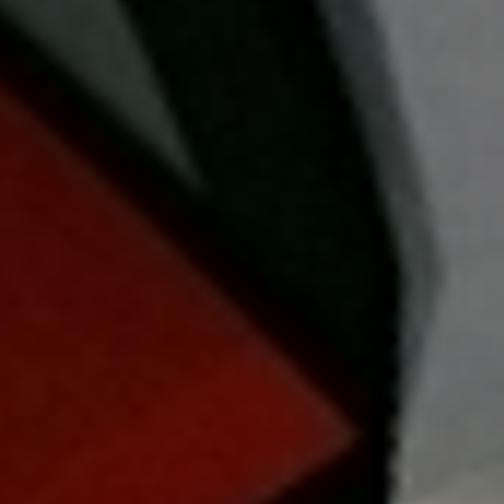

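{"name": "move", "arguments": {"target": [[0,0,0,0,0,0,0.754,0,0.576,0.696,0.754,0,0.576,0.696,0.754,0,0.576,0.696,0.714,0.678,0.226,0.168,0.4,-0.6,0,-0.1503,-0.1103,0,0,0,0.9,0,-0.88,-0.75,0.9,0,-0.88,-0.75,0.9,0,-0.88,-0.75,0.714,0.678,0.226,0.168,0.4,-0.2],[0,0,0,0,0,0,0.754,0,0.576,0.696,0.754,0,0.576,0.696,0.754,0,0.576,0.696,0.714,0.678,0.226,0.168,0.4,-0.6,-0.0207,-0.2337,-0.0603,-0.5,0,0,0.9,0,-0.88,-0.75,0.9,0,-0.88,-0.75,0.9,0,-0.88,-0.75,0.714,0.678,0.226,0.168,0.4,-0.2],[0,0,0,0,0,0,0.754,0,0.576,0.696,0.754,0,0.576,0.696,0.754,0,0.576,0.696,0.714,0.678,0.226,0.168,0.4,-0.6,-0.0207,-0.0453,0.0097,-0.5,0,0,0.9,0,-0.88,-0.75,0.9,0,-0.88,-0.75,0.9,0,-0.88,-0.75,0.714,0.678,0.226,0.168,0.4,-0.2]], "speed": [0.15,0.3,0.15], "blend": [0.02,0.02,0], "cameras": ["cam_right_wrist"]}}

{"name": "zoom_image", "arguments": {"camera": "cam_right_wrist", "region": [270, 50, 350, 130]}}

Scene clock: 637.53 s.
left_arm: end_effector_position=(+0.8508, +0.0104, +0.1182) hand_goal=(+0.754, +0.000, +0.576, +0.696, +0.754, +0.000, +0.576, +0.696, +0.754, +0.000, +0.576, +0.696, +0.714, +0.678, +0.226, +0.168) hand_measured=(+0.752, +0.000, +0.576, +0.696, +0.752, +0.000, +0.576, +0.696, +0.752, +0.000, +0.576, +0.696, +0.714, +0.678, +0.224, +0.168) hand_current_ma=(-4, +0, +1, +0, -4, +0, +1, +0, -4, +0, +0, +0, +0, -2, -4, -1) hand_state=(goal, goal, goal, goal, goal, goal, goal, goal, goal, goal, overload, goal, goal, goal, goal, goal) hand_current_limit=0.40 hand_speed=-0.60 end_effector_quat_wxyz=(-0.201, +0.938, +0.263, +0.105) | right_arm: end_effector_position=(+0.1779, +0.4921, +0.1370) hand_goal=(+0.900, +0.000, -0.880, -0.750, +0.900, +0.000, -0.880, -0.750, +0.900, +0.000, -0.880, -0.750, +0.714, +0.678, +0.226, +0.168) hand_measured=(+0.896, +0.002, -0.878, -0.748, +0.898, +0.002, -0.878, -0.748, +0.898, -0.004, -0.878, -0.748, +0.712, +0.678, +0.224, +0.168) hand_current_ma=(+0, +0, +0, +0, +0, +0, +0, +0, +0, +0, +0, +0, +0, +0, +0, +0) hand_state=(goal, goal, goal, goal, goal, goal, goal, goal, goal, goal, goal, goal, goal, goal, goal, goal) hand_current_limit=0.40 hand_speed=-0.20 end_effector_quat_wxyz=(+0.001, +1.000, -0.001, +0.001)
Joint positions: left_arm=[3.274 -2.325 -1.192 -1.033 2 1.191] | right_arm=[1.017 -0.743 0.958 1.356 1.572 -0.553]
Joint torques (N m): left_arm=[1.8 58.66 29.52 4.49 1.63 -0.52] | right_arm=[-12.34 -45.06 -9.28 2.32 0.85 -1.61]
Wrist force (N): left_arm=[0.5 0.2 0.2] | right_arm=[3.7 -0.9 3.6]
Wrist torque (N m): left_arm=[0.00 -0.05 0.04] | right_arm=[-0.23 -0.21 0.27]
Wrist force, peak (N): left_arm=[0.6 0.7 0.2] | right_arm=[3.6 -1.4 5.3]
Hand target: left_arm +0.8508, +0.0104, +0.1182; -0.201, +0.938, +0.263, +0.105 | right_arm +0.1780, +0.4920, +0.1369; +0.001, +1.000, -0.001, +0.001
Off the commanded pose: left_arm 0.000 m, 0 deg | right_arm 0.000 m, 0 deg.
move: done
camera_calibration:
cam_right_wrist: T_world_to_cam=[[-0.759958, -0.649935, 0.00692402, 0.486227], [-0.365307, 0.43591, 0.822516, -0.333079], [-0.537601, 0.622548, -0.568699, -0.0178487], [0, 0, 0, 1]] pos_world=[0.238241, 0.47232, 0.260445]
Images, in order (width x height): cam_right_wrist 616x616.

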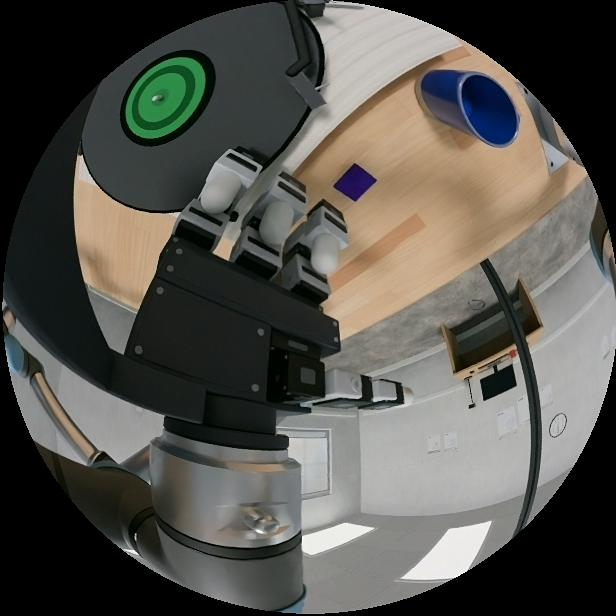

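Scaled by 6.300 from the camera's 616x616 image, which has a finer 880x880 frame.

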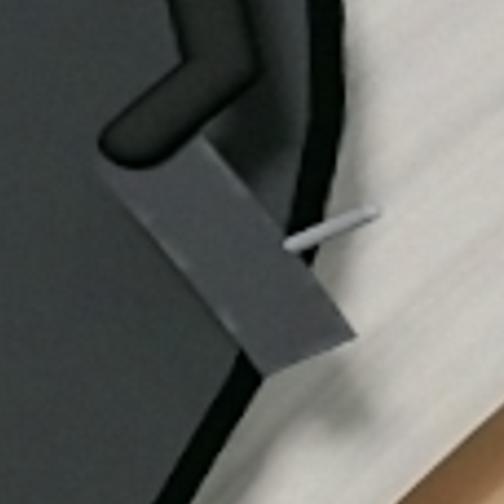

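{"name": "move", "arguments": {"target": [[0,0,0,0,0,0,0.754,0,0.576,0.696,0.754,0,0.576,0.696,0.754,0,0.576,0.696,0.714,0.678,0.226,0.168,0.4,-0.6,0,0,-0.1333,0,0,0,0.9,0,-0.88,-0.75,0.9,0,-0.88,-0.75,0.9,0,-0.88,-0.75,0.714,0.678,0.226,0.168,0.4,-0.2],[0,0,0,0,0,0,0.754,0,0.576,0.696,0.754,0,0.576,0.696,0.754,0,0.576,0.696,0.714,0.678,0.226,0.168,0.4,-0.6,0.0865,0.4485,-0.105,0.1667,0,0,0.9,0,-0.88,-0.75,0.9,0,-0.88,-0.75,0.9,0,-0.88,-0.75,0.714,0.678,0.226,0.168,0.4,-0.2],[0,0,0,0,0,0,0.754,0,0.576,0.696,0.754,0,0.576,0.696,0.754,0,0.576,0.696,0.714,0.678,0.226,0.168,0.4,-0.6,0.0865,0.4485,-0.105,0.1667,0,0,0.9,0,-0.88,-0.75,0.9,0,-0.88,-0.75,0.754,0,0.576,0.696,0.714,0.678,0.226,0.168,0.4,-0.2],[0,0,0,0,0,0,0.754,0,0.576,0.696,0.754,0,0.576,0.696,0.754,0,0.576,0.696,0.714,0.678,0.226,0.168,0.4,-0.6,0.0865,0.4485,0.0542,0.1667,0,0,0.9,0,-0.88,-0.75,0.9,0,-0.88,-0.75,0.754,0,0.576,0.696,0.714,0.678,0.226,0.168,0.4,-0.2]], "speed": [0.25,0.25,0.25,0.08], "blend": [0.02,0,0,0], "cameras": ["cam_right_wrist"]}}

{"name": "zoom_image", "arguments": {"camera": "cam_right_wrist", "region": [190, 90, 290, 190]}}

Scene clock: 673.00 s.
left_arm: end_effector_position=(+0.8508, +0.0104, +0.1182) hand_goal=(+0.754, +0.000, +0.576, +0.696, +0.754, +0.000, +0.576, +0.696, +0.754, +0.000, +0.576, +0.696, +0.714, +0.678, +0.226, +0.168) hand_measured=(+0.752, +0.000, +0.576, +0.696, +0.752, +0.000, +0.576, +0.696, +0.752, +0.000, +0.576, +0.696, +0.714, +0.678, +0.224, +0.168) hand_current_ma=(-4, +0, +1, +0, -4, +0, +1, +0, -4, +0, +0, +0, +0, -2, -4, -1) hand_state=(goal, goal, goal, goal, goal, goal, goal, goal, goal, goal, overload, goal, goal, goal, goal, goal) hand_current_limit=0.40 hand_speed=-0.60 end_effector_quat_wxyz=(-0.201, +0.938, +0.263, +0.105) | right_arm: end_effector_position=(+0.2296, +0.2228, +0.1047) hand_goal=(+0.900, +0.000, -0.880, -0.750, +0.900, +0.000, -0.880, -0.750, +0.754, +0.000, +0.576, +0.696, +0.714, +0.678, +0.226, +0.168) hand_measured=(+0.898, +0.002, -0.878, -0.748, +0.898, +0.002, -0.878, -0.748, +0.750, -0.004, +0.570, +0.692, +0.710, +0.678, +0.224, +0.168) hand_current_ma=(+0, +0, +0, +0, +0, +0, +0, +0, +0, +0, -1, +0, -1, +0, +0, +0) hand_state=(goal, goal, goal, goal, goal, goal, goal, goal, goal, goal, goal, goal, goal, goal, goal, goal) hand_current_limit=0.40 hand_speed=-0.20 end_effector_quat_wxyz=(-0.258, +0.966, +0.000, +0.001)
Joint positions: left_arm=[3.274 -2.325 -1.192 -1.033 2 1.191] | right_arm=[0.182 -1.43 2.046 0.849 1.058 -1.36]
Joint torques (N m): left_arm=[0.8 58.72 29.57 4.41 1.6 -0.48] | right_arm=[1.01 -24.83 -19.22 2.37 -1.63 1.11]
Wrist force (N): left_arm=[0.2 0.6 0.2] | right_arm=[3.7 0.9 3.1]
Wrist torque (N m): left_arm=[0.05 -0.01 0.00] | right_arm=[-0.11 -0.20 0.39]
Wrist force, peak (N): left_arm=[0.6 0.9 0.5] | right_arm=[3.8 -0.9 6.3]
Hand target: left_arm +0.8508, +0.0104, +0.1182; -0.201, +0.938, +0.263, +0.105 | right_arm +0.2296, +0.2228, +0.1047; -0.258, +0.966, +0.000, +0.001
Off the commanded pose: left_arm 0.000 m, 0 deg | right_arm 0.000 m, 0 deg.
move: done
camera_calibration:
cam_right_wrist: T_world_to_cam=[[-0.759696, -0.566506, -0.31927, 0.366193], [-0.36568, -0.0338149, 0.930126, -0.0768804], [-0.537718, 0.823364, -0.181471, 0.0739385], [0, 0, 0, 1]] pos_world=[0.289839, 0.143972, 0.201841]
Images, in order (width x height): cam_right_wrist 616x616.

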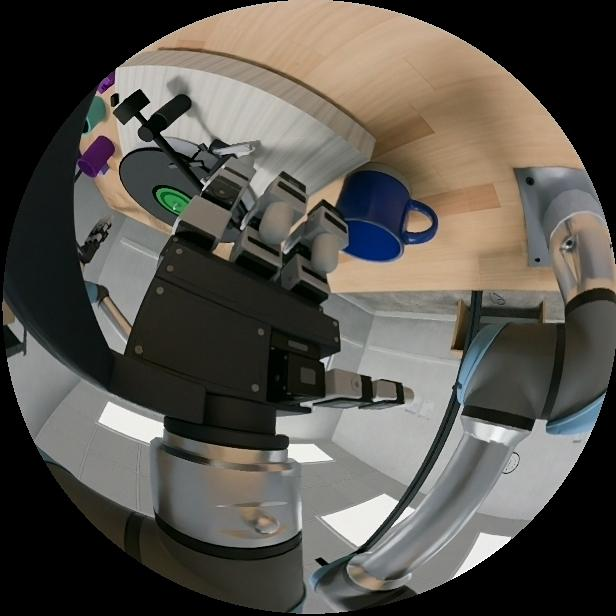

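Scaled by 5.040 from the camera's 616x616 image, which has a finer 880x880 frame.

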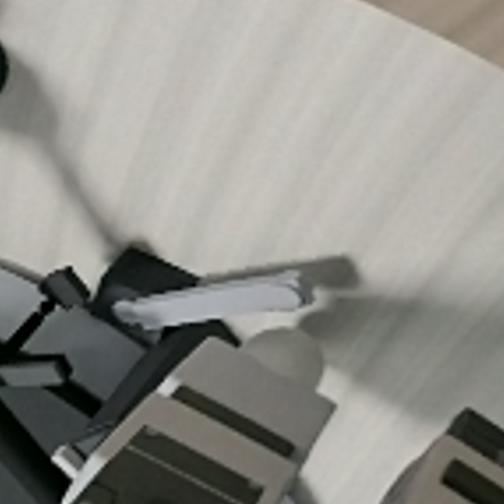

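{"name": "move", "arguments": {"target": [[0,0,0,0,0,0,0.754,0,0.576,0.696,0.754,0,0.576,0.696,0.754,0,0.576,0.696,0.714,0.678,0.226,0.168,0.4,-0.6,0.0173,0.0205,-0.0118,0,0,0,0.9,0,-0.88,-0.75,0.9,0,-0.88,-0.75,0.754,0,0.576,0.696,0.714,0.678,0.226,0.168,0.4,-0.2],[0,0,0,0,0,0,0.754,0,0.576,0.696,0.754,0,0.576,0.696,0.754,0,0.576,0.696,0.714,0.678,0.226,0.168,0.4,-0.6,0.0453,0.0394,-0.0228,0,0,0,0.9,0,-0.88,-0.75,0.9,0,-0.88,-0.75,0.754,0,0.576,0.696,0.714,0.678,0.226,0.168,0.4,-0.2],[0,0,0,0,0,0,0.754,0,0.576,0.696,0.754,0,0.576,0.696,0.754,0,0.576,0.696,0.714,0.678,0.226,0.168,0.4,-0.6,0.0573,0.0413,-0.0238,0,0,0,0.9,0,-0.88,-0.75,0.9,0,-0.88,-0.75,0.754,0,0.576,0.696,0.714,0.678,0.226,0.168,0.4,-0.2]], "speed": 0.015, "stop_force": 4, "blend": 0.003, "cameras": []}}

Scene clock: 679.60 s.
left_arm: end_effector_position=(+0.8508, +0.0104, +0.1182) hand_goal=(+0.754, +0.000, +0.576, +0.696, +0.754, +0.000, +0.576, +0.696, +0.754, +0.000, +0.576, +0.696, +0.714, +0.678, +0.226, +0.168) hand_measured=(+0.752, +0.000, +0.576, +0.696, +0.752, +0.000, +0.576, +0.696, +0.752, +0.000, +0.576, +0.696, +0.714, +0.678, +0.224, +0.168) hand_current_ma=(-4, +0, +1, +0, -4, +0, +1, +0, -4, +0, +0, +0, +0, -2, -4, -1) hand_state=(goal, goal, goal, goal, goal, goal, goal, goal, goal, goal, overload, goal, goal, goal, goal, goal) hand_current_limit=0.40 hand_speed=-0.60 end_effector_quat_wxyz=(-0.201, +0.938, +0.263, +0.105) | right_arm: end_effector_position=(+0.2624, +0.1945, +0.1048) hand_goal=(+0.900, +0.000, -0.880, -0.750, +0.900, +0.000, -0.880, -0.750, +0.754, +0.000, +0.576, +0.696, +0.714, +0.678, +0.226, +0.168) hand_measured=(+0.898, +0.002, -0.878, -0.748, +0.898, +0.002, -0.878, -0.748, +0.760, +0.076, +0.580, +0.698, +0.710, +0.678, +0.224, +0.168) hand_current_ma=(+0, +0, +0, +0, +0, +0, +0, +0, +1, +85, +1, +0, -1, +0, +0, +0) hand_state=(goal, goal, goal, goal, goal, goal, goal, goal, goal, blocked, goal, goal, goal, goal, goal, goal) hand_current_limit=0.40 hand_speed=-0.20 end_effector_quat_wxyz=(-0.258, +0.966, +0.000, +0.001)
Joint positions: left_arm=[3.274 -2.325 -1.192 -1.033 2 1.191] | right_arm=[0.07 -1.389 2.016 0.902 1.05 -1.489]
Joint torques (N m): left_arm=[1.08 58.9 29.69 4.55 1.6 -0.52] | right_arm=[11.44 -28.68 -7.9 0.14 -0.37 1.56]
Wrist force (N): left_arm=[0.2 0.4 -0.2] | right_arm=[1.5 0.7 2.7]
Wrist torque (N m): left_arm=[0.06 -0.02 0.01] | right_arm=[0.00 -0.43 0.16]
Wrist force, peak (N): left_arm=[0.5 0.7 0.5] | right_arm=[4.2 1.0 3.0]
Hand target: left_arm +0.8508, +0.0104, +0.1182; -0.201, +0.938, +0.263, +0.105 | right_arm +0.2624, +0.1945, +0.1048; -0.258, +0.966, +0.000, +0.001 (not the last commanded pose)
Off the commanded pose: left_arm 0.000 m, 0 deg | right_arm 0.002 m, 0 deg.
move: contact (right_arm); path passed 2 of 3 targets
No camera images: "cameras" was empty.

{"name": "move", "arguments": {"target": [[0,0,0,0,0,0,0.754,0,0.576,0.696,0.754,0,0.576,0.696,0.754,0,0.576,0.696,0.714,0.678,0.226,0.168,0.4,-0.6,-0.04,0,0,0,0,0,0.9,0,-0.88,-0.75,0.9,0,-0.88,-0.75,0.754,0,0.576,0.696,0.714,0.678,0.226,0.168,0.4,-0.2],[0,0,0,0,0,0,0.754,0,0.576,0.696,0.754,0,0.576,0.696,0.754,0,0.576,0.696,0.714,0.678,0.226,0.168,0.4,-0.6,-0.04,-0.1,-0.1732,0,0,0,0.9,0,-0.88,-0.75,0.9,0,-0.88,-0.75,0.754,0,0.576,0.696,0.714,0.678,0.226,0.168,0.4,-0.2],[0,0,0,0,0,0,0.754,0,0.576,0.696,0.754,0,0.576,0.696,0.754,0,0.576,0.696,0.714,0.678,0.226,0.168,0.4,-0.6,-0.0587,-0.3782,-0.0803,-0.1667,0,0,0.9,0,-0.88,-0.75,0.9,0,-0.88,-0.75,0.754,0,0.576,0.696,0.714,0.678,0.226,0.168,0.4,-0.2]], "speed": [0.02,0.12,0.2], "blend": [0.003,0.01,0], "cameras": ["cam_right_wrist"]}}

{"name": "zoom_image", "arguments": {"camera": "cam_right_wrist", "region": [200, 50, 340, 190]}}

Scene clock: 691.20 s.
left_arm: end_effector_position=(+0.8508, +0.0104, +0.1182) hand_goal=(+0.754, +0.000, +0.576, +0.696, +0.754, +0.000, +0.576, +0.696, +0.754, +0.000, +0.576, +0.696, +0.714, +0.678, +0.226, +0.168) hand_measured=(+0.752, +0.000, +0.576, +0.696, +0.752, +0.000, +0.576, +0.696, +0.752, +0.000, +0.576, +0.696, +0.714, +0.678, +0.224, +0.168) hand_current_ma=(-4, +0, +1, +0, -4, +0, +1, +0, -4, +0, +0, +0, +0, -2, -4, -1) hand_state=(goal, goal, goal, goal, goal, goal, goal, goal, goal, goal, overload, goal, goal, goal, goal, goal) hand_current_limit=0.40 hand_speed=-0.60 end_effector_quat_wxyz=(-0.201, +0.938, +0.263, +0.105) | right_arm: end_effector_position=(+0.2272, +0.3671, +0.2597) hand_goal=(+0.900, +0.000, -0.880, -0.750, +0.900, +0.000, -0.880, -0.750, +0.754, +0.000, +0.576, +0.696, +0.714, +0.678, +0.226, +0.168) hand_measured=(+0.898, +0.002, -0.878, -0.748, +0.898, +0.002, -0.878, -0.748, +0.750, +0.002, +0.578, +0.698, +0.712, +0.678, +0.224, +0.168) hand_current_ma=(+0, +0, +0, +0, +0, +0, +0, +0, +0, +0, +0, +0, +0, +0, +0, +0) hand_state=(goal, goal, goal, goal, goal, goal, goal, goal, goal, goal, goal, goal, goal, goal, goal, goal) hand_current_limit=0.40 hand_speed=-0.20 end_effector_quat_wxyz=(+0.000, +1.000, -0.001, +0.001)
Joint positions: left_arm=[3.274 -2.325 -1.192 -1.033 2 1.191] | right_arm=[0.805 -1.057 1.167 1.46 1.572 -0.765]
Joint torques (N m): left_arm=[1.55 59.08 29.44 4.6 1.62 -0.44] | right_arm=[1.33 -28.85 -24.26 3.31 0.56 0.83]
Wrist force (N): left_arm=[0.2 0.2 0.0] | right_arm=[3.7 -0.4 3.7]
Wrist torque (N m): left_arm=[0.03 -0.02 0.01] | right_arm=[-0.18 -0.23 0.34]
Wrist force, peak (N): left_arm=[0.5 0.9 0.3] | right_arm=[3.6 -2.2 4.0]
Hand target: left_arm +0.8508, +0.0104, +0.1182; -0.201, +0.938, +0.263, +0.105 | right_arm +0.2272, +0.3671, +0.2597; +0.001, +1.000, -0.001, +0.001
Off the commanded pose: left_arm 0.000 m, 0 deg | right_arm 0.000 m, 0 deg.
move: done
camera_calibration:
cam_right_wrist: T_world_to_cam=[[-0.759996, -0.649891, 0.00689625, 0.441607], [-0.365232, 0.435839, 0.822588, -0.36161], [-0.537598, 0.622645, -0.568596, 0.156236], [0, 0, 0, 1]] pos_world=[0.287541, 0.34732, 0.383246]
Images, in order (width x height): cam_right_wrist 616x616.

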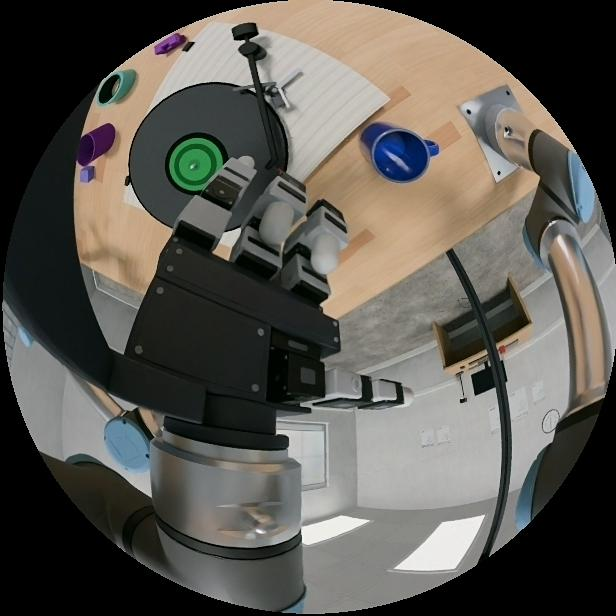

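Scaled by 3.600 from the camera's 616x616 image, which has a finer 880x880 frame.

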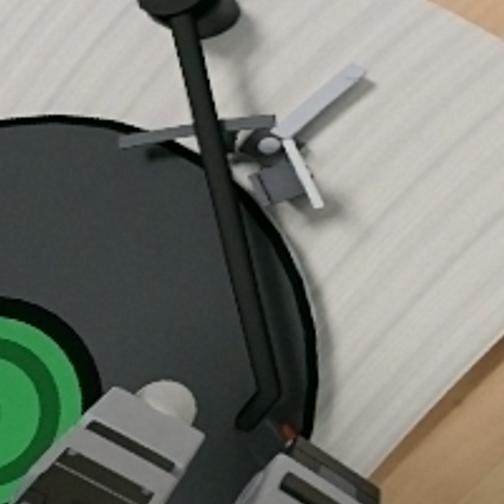

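{"name": "move", "arguments": {"target": [[0,0,0,0,0,0,0.754,0,0.576,0.696,0.754,0,0.576,0.696,0.754,0,0.576,0.696,0.714,0.678,0.226,0.168,0.4,-0.6,0.0032,-0.004,0,0,0,0,0.9,0,-0.88,-0.75,0.9,0,-0.88,-0.75,0.754,0,0.576,0.696,0.714,0.678,0.226,0.168,0.4,-0.2],[0,0,0,0,0,0,0.754,0,0.576,0.696,0.754,0,0.576,0.696,0.754,0,0.576,0.696,0.714,0.678,0.226,0.168,0.4,-0.6,0.0032,-0.004,0.0953,0,0,0,0.9,0,-0.88,-0.75,0.9,0,-0.88,-0.75,0.754,0,0.576,0.696,0.714,0.678,0.226,0.168,0.4,-0.2]], "speed": 0.05, "stop_force": 3, "cameras": ["cam_right_wrist"]}}

{"name": "zoom_image", "arguments": {"camera": "cam_right_wrist", "region": [210, 90, 310, 190]}}

Scene clock: 698.60 s.
left_arm: end_effector_position=(+0.8508, +0.0104, +0.1182) hand_goal=(+0.754, +0.000, +0.576, +0.696, +0.754, +0.000, +0.576, +0.696, +0.754, +0.000, +0.576, +0.696, +0.714, +0.678, +0.226, +0.168) hand_measured=(+0.752, +0.000, +0.576, +0.696, +0.752, +0.000, +0.576, +0.696, +0.752, +0.000, +0.576, +0.696, +0.714, +0.678, +0.224, +0.168) hand_current_ma=(-4, +0, +1, +0, -4, +0, +1, +0, -4, +0, +0, +0, +0, -2, -4, -1) hand_state=(goal, goal, goal, goal, goal, goal, goal, goal, goal, goal, overload, goal, goal, goal, goal, goal) hand_current_limit=0.40 hand_speed=-0.60 end_effector_quat_wxyz=(-0.201, +0.938, +0.263, +0.105) | right_arm: end_effector_position=(+0.2292, +0.3694, +0.2026) hand_goal=(+0.900, +0.000, -0.880, -0.750, +0.900, +0.000, -0.880, -0.750, +0.754, +0.000, +0.576, +0.696, +0.714, +0.678, +0.226, +0.168) hand_measured=(+0.898, +0.002, -0.878, -0.748, +0.898, +0.002, -0.878, -0.748, +0.750, +0.002, +0.578, +0.698, +0.712, +0.678, +0.224, +0.168) hand_current_ma=(+0, +0, +0, +0, +0, +0, +0, +0, +0, +0, +0, +0, +0, +0, +0, +0) hand_state=(goal, goal, goal, goal, goal, goal, goal, goal, goal, goal, goal, goal, goal, goal, goal, goal) hand_current_limit=0.40 hand_speed=-0.20 end_effector_quat_wxyz=(+0.001, +1.000, -0.001, +0.001)
Joint positions: left_arm=[3.274 -2.325 -1.192 -1.033 2 1.191] | right_arm=[0.806 -1.024 1.264 1.331 1.572 -0.764]
Joint torques (N m): left_arm=[1.64 58.64 29.19 4.45 1.53 -0.57] | right_arm=[-11.95 -46.25 -23.06 2.01 0.66 -1.51]
Wrist force (N): left_arm=[0.3 0.1 0.0] | right_arm=[3.5 -0.6 3.8]
Wrist torque (N m): left_arm=[0.01 -0.04 0.03] | right_arm=[-0.21 -0.20 0.25]
Wrist force, peak (N): left_arm=[0.6 0.6 0.5] | right_arm=[3.8 -0.6 4.6]
Hand target: left_arm +0.8508, +0.0104, +0.1182; -0.201, +0.938, +0.263, +0.105 | right_arm +0.2292, +0.3694, +0.2026; +0.001, +1.000, -0.001, +0.001
Off the commanded pose: left_arm 0.000 m, 0 deg | right_arm 0.000 m, 0 deg.
move: done
camera_calibration:
cam_right_wrist: T_world_to_cam=[[-0.760061, -0.649812, 0.00715586, 0.444988], [-0.365092, 0.436092, 0.822515, -0.314978], [-0.537601, 0.622549, -0.568698, 0.123361], [0, 0, 0, 1]] pos_world=[0.289541, 0.34972, 0.326045]
Images, in order (width x height): cam_right_wrist 616x616.

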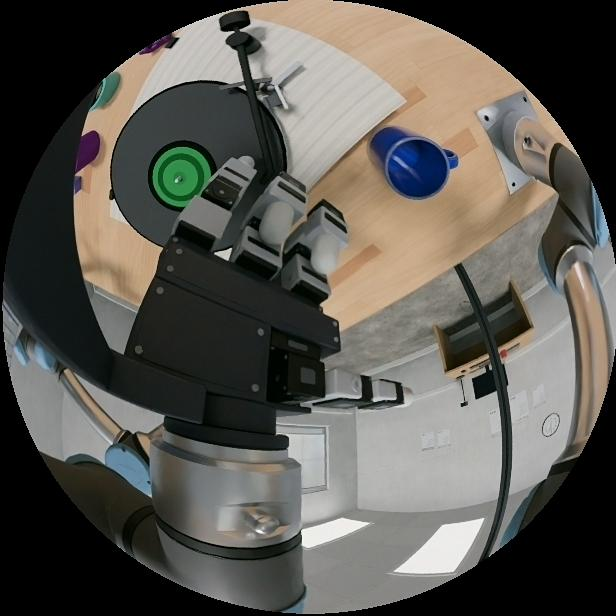

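Scaled by 5.040 from the camera's 616x616 image, which has a finer 880x880 frame.

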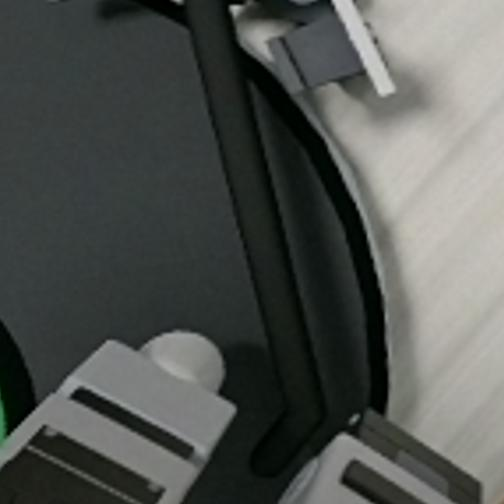

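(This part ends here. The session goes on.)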